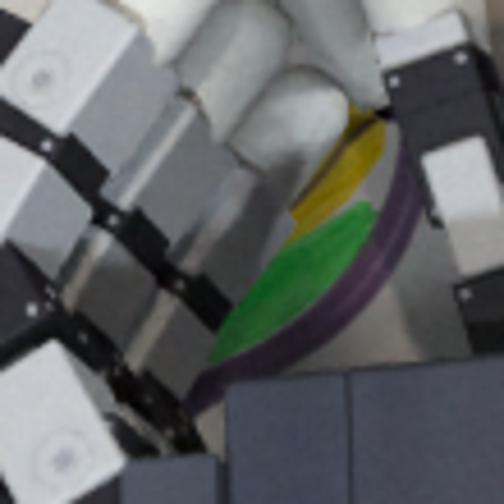

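Request:
{"op": "move", "data": {"target": [[0,0,0,0,0,0,-0.1,0,-0.32,0.614,-0.085,0,-0.325,0.61,-0.1,0,-0.32,0.612,-0.81,0.678,0.24,0.175,0.3,-0.96,0.00103,-0.05062,0.07,0,0,0,-0.165,0,-0.345,0.6,-0.12,0,-0.34,0.6,-0.165,0,-0.345,0.6,-0.81,0.678,-0.05,0.1,0.75,-0.9],[0,0,0,0,0,0,-0.1,0,-0.32,0.614,-0.085,0,-0.325,0.61,-0.1,0,-0.32,0.612,-0.81,0.678,0.24,0.175,0.3,-0.96,-0.00414,-0.04847,0.07163,0,0,0,-0.165,0,-0.345,0.6,-0.12,0,-0.34,0.6,-0.165,0,-0.345,0.6,-0.81,0.678,-0.05,0.1,0.75,-0.9],[0,0,0,0,0,0,-0.1,0,-0.32,0.614,-0.085,0,-0.325,0.61,-0.1,0,-0.32,0.612,-0.81,0.678,0.24,0.175,0.3,-0.96,-0.00517,-0.04633,0.06555,0,0,0,-0.165,0,-0.345,0.6,-0.12,0,-0.34,0.6,-0.165,0,-0.345,0.6,-0.81,0.678,-0.05,0.1,0.75,-0.9],[0,0,0,0,0,0,-0.1,0,-0.32,0.614,-0.085,0,-0.325,0.61,-0.1,0,-0.32,0.612,-0.81,0.678,0.24,0.175,0.3,-0.96,-0.00682,-0.04131,0.05371,0,0,0,-0.165,0,-0.345,0.6,-0.12,0,-0.34,0.6,-0.165,0,-0.345,0.6,-0.81,0.678,-0.05,0.1,0.75,-0.9],[0,0,0,0,0,0,-0.1,0,-0.32,0.614,-0.085,0,-0.325,0.61,-0.1,0,-0.32,0.612,-0.81,0.678,0.24,0.175,0.3,-0.96,-0.00783,-0.03258,0.03899,0,0,0,-0.165,0,-0.345,0.6,-0.12,0,-0.34,0.6,-0.165,0,-0.345,0.6,-0.81,0.678,-0.05,0.1,0.75,-0.9],[0,0,0,0,0,0,-0.1,0,-0.32,0.614,-0.085,0,-0.325,0.61,-0.1,0,-0.32,0.612,-0.81,0.678,0.24,0.175,0.3,-0.96,-0.00718,-0.0213,0.02619,0,0,0,-0.165,0,-0.345,0.6,-0.12,0,-0.34,0.6,-0.165,0,-0.345,0.6,-0.81,0.678,-0.05,0.1,0.75,-0.9],[0,0,0,0,0,0,-0.1,0,-0.32,0.614,-0.085,0,-0.325,0.61,-0.1,0,-0.32,0.612,-0.81,0.678,0.24,0.175,0.3,-0.96,-0.00531,-0.00818,0.01483,0,0,0,-0.165,0,-0.345,0.6,-0.12,0,-0.34,0.6,-0.165,0,-0.345,0.6,-0.81,0.678,-0.05,0.1,0.75,-0.9],[0,0,0,0,0,0,-0.1,0,-0.32,0.614,-0.085,0,-0.325,0.61,-0.1,0,-0.32,0.612,-0.81,0.678,0.24,0.175,0.3,-0.96,-0.00488,-0.00014,0.00555,0,0,0,-0.165,0,-0.345,0.6,-0.12,0,-0.34,0.6,-0.165,0,-0.345,0.6,-0.81,0.678,-0.05,0.1,0.75,-0.9],[0,0,0,0,0,0,-0.1,0,-0.32,0.614,-0.085,0,-0.325,0.61,-0.1,0,-0.32,0.612,-0.81,0.678,0.24,0.175,0.3,-0.96,-0.00542,0.00208,0.00091,0,0,0,-0.165,0,-0.345,0.6,-0.12,0,-0.34,0.6,-0.165,0,-0.345,0.6,-0.81,0.678,-0.05,0.1,0.75,-0.9],[0,0,0,0,0,0,-0.1,0,-0.32,0.614,-0.085,0,-0.325,0.61,-0.1,0,-0.32,0.612,-0.81,0.678,0.24,0.175,0.3,-0.96,-0.00069,0.00011,-0.00058,0,0,0,-0.165,0,-0.345,0.6,-0.12,0,-0.34,0.6,-0.165,0,-0.345,0.6,-0.81,0.678,-0.05,0.1,0.75,-0.9]], "speed": [0.3, 0.03, 0.06, 0.06, 0.06, 0.06, 0.06, 0.06, 0.06, 0.1], "blend": [0, 0, 0.0015, 0.002, 0.002, 0.002, 0.002, 0.001, 0, 0]}}

Scene clock: 3261.53 s.
left_arm: end_effector_position=(+0.4503, +0.2702, +0.3198) hand_goal=(-0.100, +0.000, -0.320, +0.614, -0.084, +0.000, -0.324, +0.610, -0.100, +0.000, -0.320, +0.612, -0.810, +0.678, +0.240, +0.176) hand_measured=(-0.098, +0.000, -0.314, +0.618, -0.084, +0.000, -0.324, +0.612, -0.100, +0.000, -0.316, +0.616, -0.810, +0.678, +0.236, +0.178) hand_current_ma=(+2, +0, +9, +3, +0, +0, +0, +2, +1, +0, +6, +4, +0, -1, -8, +2) hand_state=(goal, goal, goal, goal, goal, goal, goal, goal, goal, goal, goal, goal, goal, goal, goal, goal) hand_current_limit=0.30 hand_speed=-0.96 end_effector_quat_wxyz=(-0.024, +0.037, +0.831, -0.554) | right_arm: end_effector_position=(+0.5423, +0.4495, +0.0216) hand_goal=(-0.164, +0.000, -0.344, +0.600, -0.120, +0.000, -0.340, +0.600, -0.164, +0.000, -0.344, +0.600, -0.810, +0.678, -0.050, +0.100) hand_measured=(-0.094, +0.004, -0.322, +0.612, -0.084, +0.004, -0.322, +0.610, -0.098, +0.004, -0.322, +0.614, -0.808, +0.676, +0.076, +0.168) hand_current_ma=(+331, +14, +91, +45, +166, +10, +72, +38, +314, +13, +94, +55, +5, -5, +481, +417) hand_state=(blocked, goal, blocked, goal, blocked, goal, goal, goal, blocked, goal, blocked, goal, goal, goal, blocked, blocked) hand_current_limit=0.75 hand_speed=-0.90 end_effector_quat_wxyz=(-0.518, +0.638, +0.484, +0.302)
Joint positions: left_arm=[4.085 -2.103 -0.917 -2.811 1.077 -0.226] | right_arm=[0.201 -0.658 1.377 0.585 0.295 -2.47]
Joint torques (N m): left_arm=[-1.18 36.29 29.8 -0.99 0.79 1.71] | right_arm=[-11.23 -58.23 -22.41 4.7 -4.26 -1.76]
Wrist force (N, zeroed by zero_wrist_force on right_arm): left_arm=[-0.5 -0.8 -0.3] | right_arm=[-0.3 -0.1 0.0]
Wrist torque (N m, zeroed by zero_wrist_force on right_arm): left_arm=[0.00 -0.03 -0.29] | right_arm=[-0.03 0.04 -0.04]
Wrist force, peak (N, zeroed by zero_wrist_force on right_arm): left_arm=[-0.7 -0.8 -0.6] | right_arm=[1.1 -1.2 -0.1]
Hand target: left_arm +0.4503, +0.2702, +0.3198; -0.024, +0.037, +0.831, -0.554 | right_arm +0.5423, +0.4495, +0.0217; -0.518, +0.638, +0.484, +0.302
Off the commanded pose: left_arm 0.000 m, 0 deg | right_arm 0.000 m, 0 deg.
move: done

Request:
{"op": "move", "data": {"target": [[0,0,0,0,0,0,-0.1,0,-0.32,0.614,-0.085,0,-0.325,0.61,-0.1,0,-0.32,0.612,-0.81,0.678,0.24,0.175,0.3,-0.96,0.00099,-0.05115,0.07056,0,0,0,-0.165,0,-0.345,0.6,-0.12,0,-0.34,0.6,-0.165,0,-0.345,0.6,-0.81,0.678,-0.05,0.1,0.75,-0.9],[0,0,0,0,0,0,-0.1,0,-0.32,0.614,-0.085,0,-0.325,0.61,-0.1,0,-0.32,0.612,-0.81,0.678,0.24,0.175,0.3,-0.96,-0.00381,-0.04915,0.07208,0,0,0,-0.165,0,-0.345,0.6,-0.12,0,-0.34,0.6,-0.165,0,-0.345,0.6,-0.81,0.678,-0.05,0.1,0.75,-0.9],[0,0,0,0,0,0,-0.1,0,-0.32,0.614,-0.085,0,-0.325,0.61,-0.1,0,-0.32,0.612,-0.81,0.678,0.24,0.175,0.3,-0.96,-0.0071,-0.04264,0.05312,0,0,0,-0.165,0,-0.345,0.6,-0.12,0,-0.34,0.6,-0.165,0,-0.345,0.6,-0.81,0.678,-0.05,0.1,0.75,-0.9],[0,0,0,0,0,0,-0.1,0,-0.32,0.614,-0.085,0,-0.325,0.61,-0.1,0,-0.32,0.612,-0.81,0.678,0.24,0.175,0.3,-0.96,-0.00831,-0.03427,0.03824,0,0,0,-0.165,0,-0.345,0.6,-0.12,0,-0.34,0.6,-0.165,0,-0.345,0.6,-0.81,0.678,-0.05,0.1,0.75,-0.9],[0,0,0,0,0,0,-0.1,0,-0.32,0.614,-0.085,0,-0.325,0.61,-0.1,0,-0.32,0.612,-0.81,0.678,0.24,0.175,0.3,-0.96,-0.00785,-0.02345,0.02544,0,0,0,-0.165,0,-0.345,0.6,-0.12,0,-0.34,0.6,-0.165,0,-0.345,0.6,-0.81,0.678,-0.05,0.1,0.75,-0.9],[0,0,0,0,0,0,-0.1,0,-0.32,0.614,-0.085,0,-0.325,0.61,-0.1,0,-0.32,0.612,-0.81,0.678,0.24,0.175,0.3,-0.96,-0.00617,-0.01106,0.0144,0,0,0,-0.165,0,-0.345,0.6,-0.12,0,-0.34,0.6,-0.165,0,-0.345,0.6,-0.81,0.678,-0.05,0.1,0.75,-0.9],[0,0,0,0,0,0,-0.1,0,-0.32,0.614,-0.085,0,-0.325,0.61,-0.1,0,-0.32,0.612,-0.81,0.678,0.24,0.175,0.3,-0.96,-0.00526,-0.00196,0.00528,0,0,0,-0.165,0,-0.345,0.6,-0.12,0,-0.34,0.6,-0.165,0,-0.345,0.6,-0.81,0.678,-0.05,0.1,0.75,-0.9],[0,0,0,0,0,0,-0.1,0,-0.32,0.614,-0.085,0,-0.325,0.61,-0.1,0,-0.32,0.612,-0.81,0.678,0.24,0.175,0.3,-0.96,-0.00046,-0.00396,0.00376,0,0,0,-0.165,0,-0.345,0.6,-0.12,0,-0.34,0.6,-0.165,0,-0.345,0.6,-0.81,0.678,-0.05,0.1,0.75,-0.9],[0,0,0,0,0,0,-0.1,0,-0.32,0.614,-0.085,0,-0.325,0.61,-0.1,0,-0.32,0.612,-0.81,0.678,0.24,0.175,0.3,-0.96,-0.00116,-0.05061,0.06304,0,0,0,-0.165,0,-0.345,0.6,-0.12,0,-0.34,0.6,-0.165,0,-0.345,0.6,-0.81,0.678,-0.05,0.1,0.75,-0.9],[0,0,0,0,0,0,-0.1,0,-0.32,0.614,-0.085,0,-0.325,0.61,-0.1,0,-0.32,0.612,-0.81,0.678,0.24,0.175,0.3,-0.96,-0.00596,-0.04861,0.06456,0,0,0,-0.165,0,-0.345,0.6,-0.12,0,-0.34,0.6,-0.165,0,-0.345,0.6,-0.81,0.678,-0.05,0.1,0.75,-0.9],[0,0,0,0,0,0,-0.1,0,-0.32,0.614,-0.085,0,-0.325,0.61,-0.1,0,-0.32,0.612,-0.81,0.678,0.24,0.175,0.3,-0.96,-0.00929,-0.03559,0.03688,0,0,0,-0.165,0,-0.345,0.6,-0.12,0,-0.34,0.6,-0.165,0,-0.345,0.6,-0.81,0.678,-0.05,0.1,0.75,-0.9],[0,0,0,0,0,0,-0.1,0,-0.32,0.614,-0.085,0,-0.325,0.61,-0.1,0,-0.32,0.612,-0.81,0.678,0.24,0.175,0.3,-0.96,-0.00908,-0.02538,0.02408,0,0,0,-0.165,0,-0.345,0.6,-0.12,0,-0.34,0.6,-0.165,0,-0.345,0.6,-0.81,0.678,-0.05,0.1,0.75,-0.9],[0,0,0,0,0,0,-0.1,0,-0.32,0.614,-0.085,0,-0.325,0.61,-0.1,0,-0.32,0.612,-0.81,0.678,0.24,0.175,0.3,-0.96,-0.00758,-0.01372,0.01344,0,0,0,-0.165,0,-0.345,0.6,-0.12,0,-0.34,0.6,-0.165,0,-0.345,0.6,-0.81,0.678,-0.05,0.1,0.75,-0.9],[0,0,0,0,0,0,-0.1,0,-0.32,0.614,-0.085,0,-0.325,0.61,-0.1,0,-0.32,0.612,-0.81,0.678,0.24,0.175,0.3,-0.96,-0.00613,-0.00349,0.00456,0,0,0,-0.165,0,-0.345,0.6,-0.12,0,-0.34,0.6,-0.165,0,-0.345,0.6,-0.81,0.678,-0.05,0.1,0.75,-0.9],[0,0,0,0,0,0,-0.1,0,-0.32,0.614,-0.085,0,-0.325,0.61,-0.1,0,-0.32,0.612,-0.81,0.678,0.24,0.175,0.3,-0.96,-0.00133,-0.00549,0.00304,0,0,0,-0.165,0,-0.345,0.6,-0.12,0,-0.34,0.6,-0.165,0,-0.345,0.6,-0.81,0.678,-0.05,0.1,0.75,-0.9]], "speed": [0.3, 0.03, 0.06, 0.06, 0.06, 0.06, 0.06, 0.1, 0.3, 0.03, 0.06, 0.06, 0.06, 0.06, 0.1], "blend": [0, 0, 0.002, 0.002, 0.002, 0.001, 0, 0, 0, 0, 0.002, 0.002, 0.001, 0, 0]}}

Scene clock: 3298.97 s.
left_arm: end_effector_position=(+0.4503, +0.2702, +0.3198) hand_goal=(-0.100, +0.000, -0.320, +0.614, -0.084, +0.000, -0.324, +0.610, -0.100, +0.000, -0.320, +0.612, -0.810, +0.678, +0.240, +0.176) hand_measured=(-0.098, +0.000, -0.314, +0.618, -0.084, +0.000, -0.324, +0.612, -0.100, +0.000, -0.316, +0.616, -0.810, +0.678, +0.236, +0.178) hand_current_ma=(+2, +0, +9, +3, +0, +0, +0, +2, +1, +0, +6, +4, +0, -1, -8, +2) hand_state=(goal, goal, goal, goal, goal, goal, goal, goal, goal, goal, goal, goal, goal, goal, goal, goal) hand_current_limit=0.30 hand_speed=-0.96 end_effector_quat_wxyz=(-0.024, +0.037, +0.831, -0.554) | right_arm: end_effector_position=(+0.5388, +0.4510, +0.0216) hand_goal=(-0.164, +0.000, -0.344, +0.600, -0.120, +0.000, -0.340, +0.600, -0.164, +0.000, -0.344, +0.600, -0.810, +0.678, -0.050, +0.100) hand_measured=(-0.094, +0.004, -0.322, +0.612, -0.084, +0.004, -0.322, +0.610, -0.098, +0.004, -0.322, +0.614, -0.808, +0.676, +0.076, +0.168) hand_current_ma=(+331, +14, +89, +44, +166, +10, +72, +36, +314, +13, +94, +55, +5, -5, +481, +417) hand_state=(blocked, goal, blocked, goal, blocked, goal, goal, goal, blocked, goal, blocked, goal, goal, goal, blocked, blocked) hand_current_limit=0.75 hand_speed=-0.90 end_effector_quat_wxyz=(-0.518, +0.638, +0.484, +0.302)
Joint positions: left_arm=[4.085 -2.103 -0.917 -2.811 1.077 -0.226] | right_arm=[0.205 -0.665 1.389 0.568 0.296 -2.457]
Joint torques (N m): left_arm=[-2 36.21 29.16 -1.06 0.82 1.88] | right_arm=[-11.91 -58.67 -23.4 5 -4.26 -1.59]
Wrist force (N, zeroed by zero_wrist_force on right_arm): left_arm=[-0.4 -0.6 -0.6] | right_arm=[-0.3 0.0 0.1]
Wrist torque (N m, zeroed by zero_wrist_force on right_arm): left_arm=[0.05 -0.05 -0.29] | right_arm=[-0.01 0.04 -0.04]
Wrist force, peak (N, zeroed by zero_wrist_force on right_arm): left_arm=[-0.5 -0.9 -0.6] | right_arm=[1.3 -1.3 -0.1]
Hand target: left_arm +0.4503, +0.2702, +0.3198; -0.024, +0.037, +0.831, -0.554 | right_arm +0.5388, +0.4510, +0.0216; -0.518, +0.638, +0.484, +0.302
Off the commanded pose: left_arm 0.000 m, 0 deg | right_arm 0.000 m, 0 deg.
move: done

Request:
{"op": "move", "data": {"target": [[0,0,0,0,0,0,-0.1,0,-0.32,0.614,-0.085,0,-0.325,0.61,-0.1,0,-0.32,0.612,-0.81,0.678,0.24,0.175,0.3,-0.96,0.01182,-0.00492,-0.00373,0,0,0,-0.165,0,-0.345,0.6,-0.12,0,-0.34,0.6,-0.165,0,-0.345,0.6,-0.81,0.678,-0.05,0.1,0.75,-0.9],[0,0,0,0,0,0,-0.1,0,-0.32,0.614,-0.085,0,-0.325,0.61,-0.1,0,-0.32,0.612,-0.81,0.678,0.24,0.175,0.3,-0.96,0.0756,-0.2788,0.3419,0,0,0,-0.165,0,-0.345,0.6,-0.12,0,-0.34,0.6,-0.165,0,-0.345,0.6,-0.81,0.678,-0.05,0.1,0.75,-0.9]], "speed": [0.15, 0.3], "blend": [0.004, 0], "cameras": ["cam_above"]}}

Request:
{"op": "zoom_image", "data": {"camera": "cam_above", "region": [300, 220, 410, 330]}}

Request:
{"op": "zoom_image", "data": {"camera": "cam_above", "region": [318, 230, 398, 300]}}

Request:
{"op": "show_instructions", "data": {}}

Scene clock: 3305.83 s.
left_arm: end_effector_position=(+0.4503, +0.2702, +0.3198) hand_goal=(-0.100, +0.000, -0.320, +0.614, -0.084, +0.000, -0.324, +0.610, -0.100, +0.000, -0.320, +0.612, -0.810, +0.678, +0.240, +0.176) hand_measured=(-0.098, +0.000, -0.314, +0.618, -0.084, +0.000, -0.324, +0.612, -0.100, +0.000, -0.316, +0.616, -0.810, +0.678, +0.236, +0.178) hand_current_ma=(+2, +0, +9, +3, +0, +0, +0, +2, +1, +0, +6, +4, +0, -1, -8, +2) hand_state=(goal, goal, goal, goal, goal, goal, goal, goal, goal, goal, goal, goal, goal, goal, goal, goal) hand_current_limit=0.30 hand_speed=-0.96 end_effector_quat_wxyz=(-0.024, +0.037, +0.831, -0.554) | right_arm: end_effector_position=(+0.3754, +0.6594, +0.0658) hand_goal=(-0.164, +0.000, -0.344, +0.600, -0.120, +0.000, -0.340, +0.600, -0.164, +0.000, -0.344, +0.600, -0.810, +0.678, -0.050, +0.100) hand_measured=(-0.094, +0.004, -0.322, +0.612, -0.084, +0.004, -0.322, +0.610, -0.098, +0.004, -0.322, +0.614, -0.808, +0.676, +0.076, +0.168) hand_current_ma=(+331, +15, +89, +44, +166, +10, +72, +36, +314, +13, +94, +55, +5, -5, +481, +417) hand_state=(blocked, goal, blocked, goal, blocked, goal, goal, goal, blocked, goal, blocked, goal, goal, goal, blocked, blocked) hand_current_limit=0.75 hand_speed=-0.90 end_effector_quat_wxyz=(-0.518, +0.638, +0.484, +0.302)
Joint positions: left_arm=[4.085 -2.103 -0.917 -2.811 1.077 -0.226] | right_arm=[0.692 -0.895 1.504 -0.113 0.631 -1.589]
Joint torques (N m): left_arm=[-2.23 36.72 28.78 -0.97 0.82 1.8] | right_arm=[11.05 -37.35 -25.93 -2.69 1.99 1.05]
Wrist force (N, zeroed by zero_wrist_force on right_arm): left_arm=[-0.4 -0.7 -0.5] | right_arm=[0.0 -0.3 0.2]
Wrist torque (N m, zeroed by zero_wrist_force on right_arm): left_arm=[0.03 -0.06 -0.28] | right_arm=[-0.05 0.00 -0.10]
Wrist force, peak (N, zeroed by zero_wrist_force on right_arm): left_arm=[-0.5 -1.0 -0.6] | right_arm=[0.0 -1.5 1.3]
Hand target: left_arm +0.4503, +0.2702, +0.3198; -0.024, +0.037, +0.831, -0.554 | right_arm +0.3754, +0.6595, +0.0658; -0.518, +0.638, +0.484, +0.302
Off the commanded pose: left_arm 0.000 m, 0 deg | right_arm 0.000 m, 0 deg.
move: done
Images, in order (width x height): cam_above 672x504.

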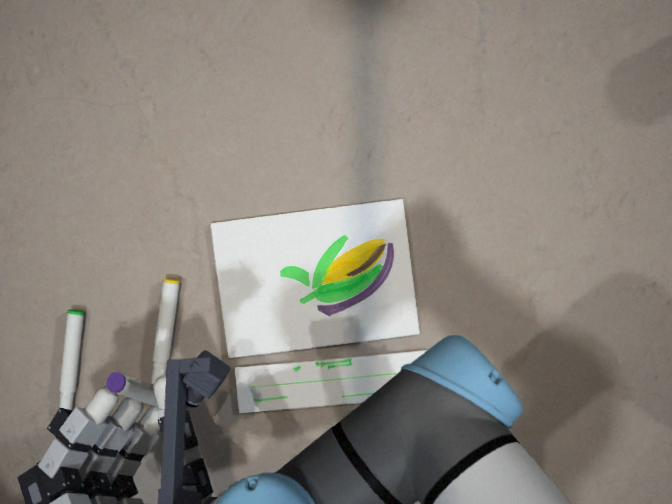

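Scaled by 4.582.

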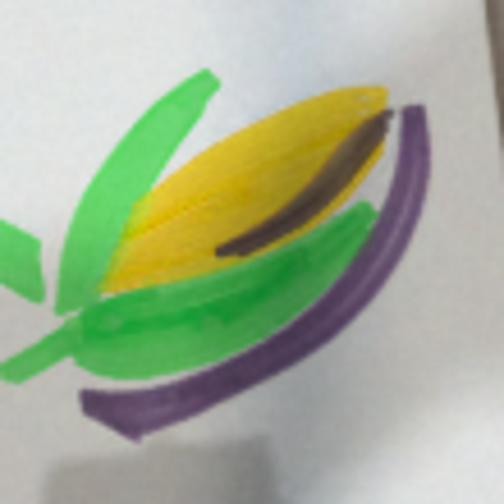

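Scaled by 6.300.

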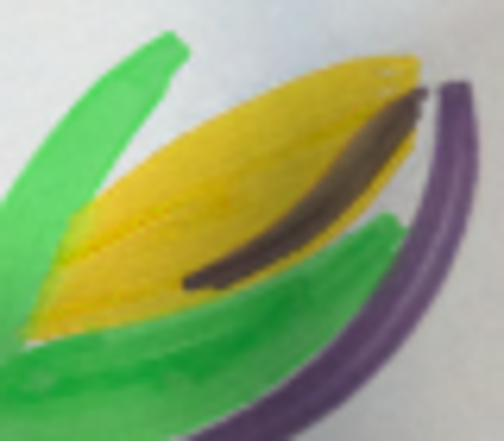

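Reference images for this scene: drawing.

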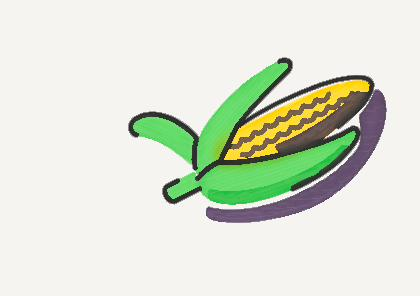

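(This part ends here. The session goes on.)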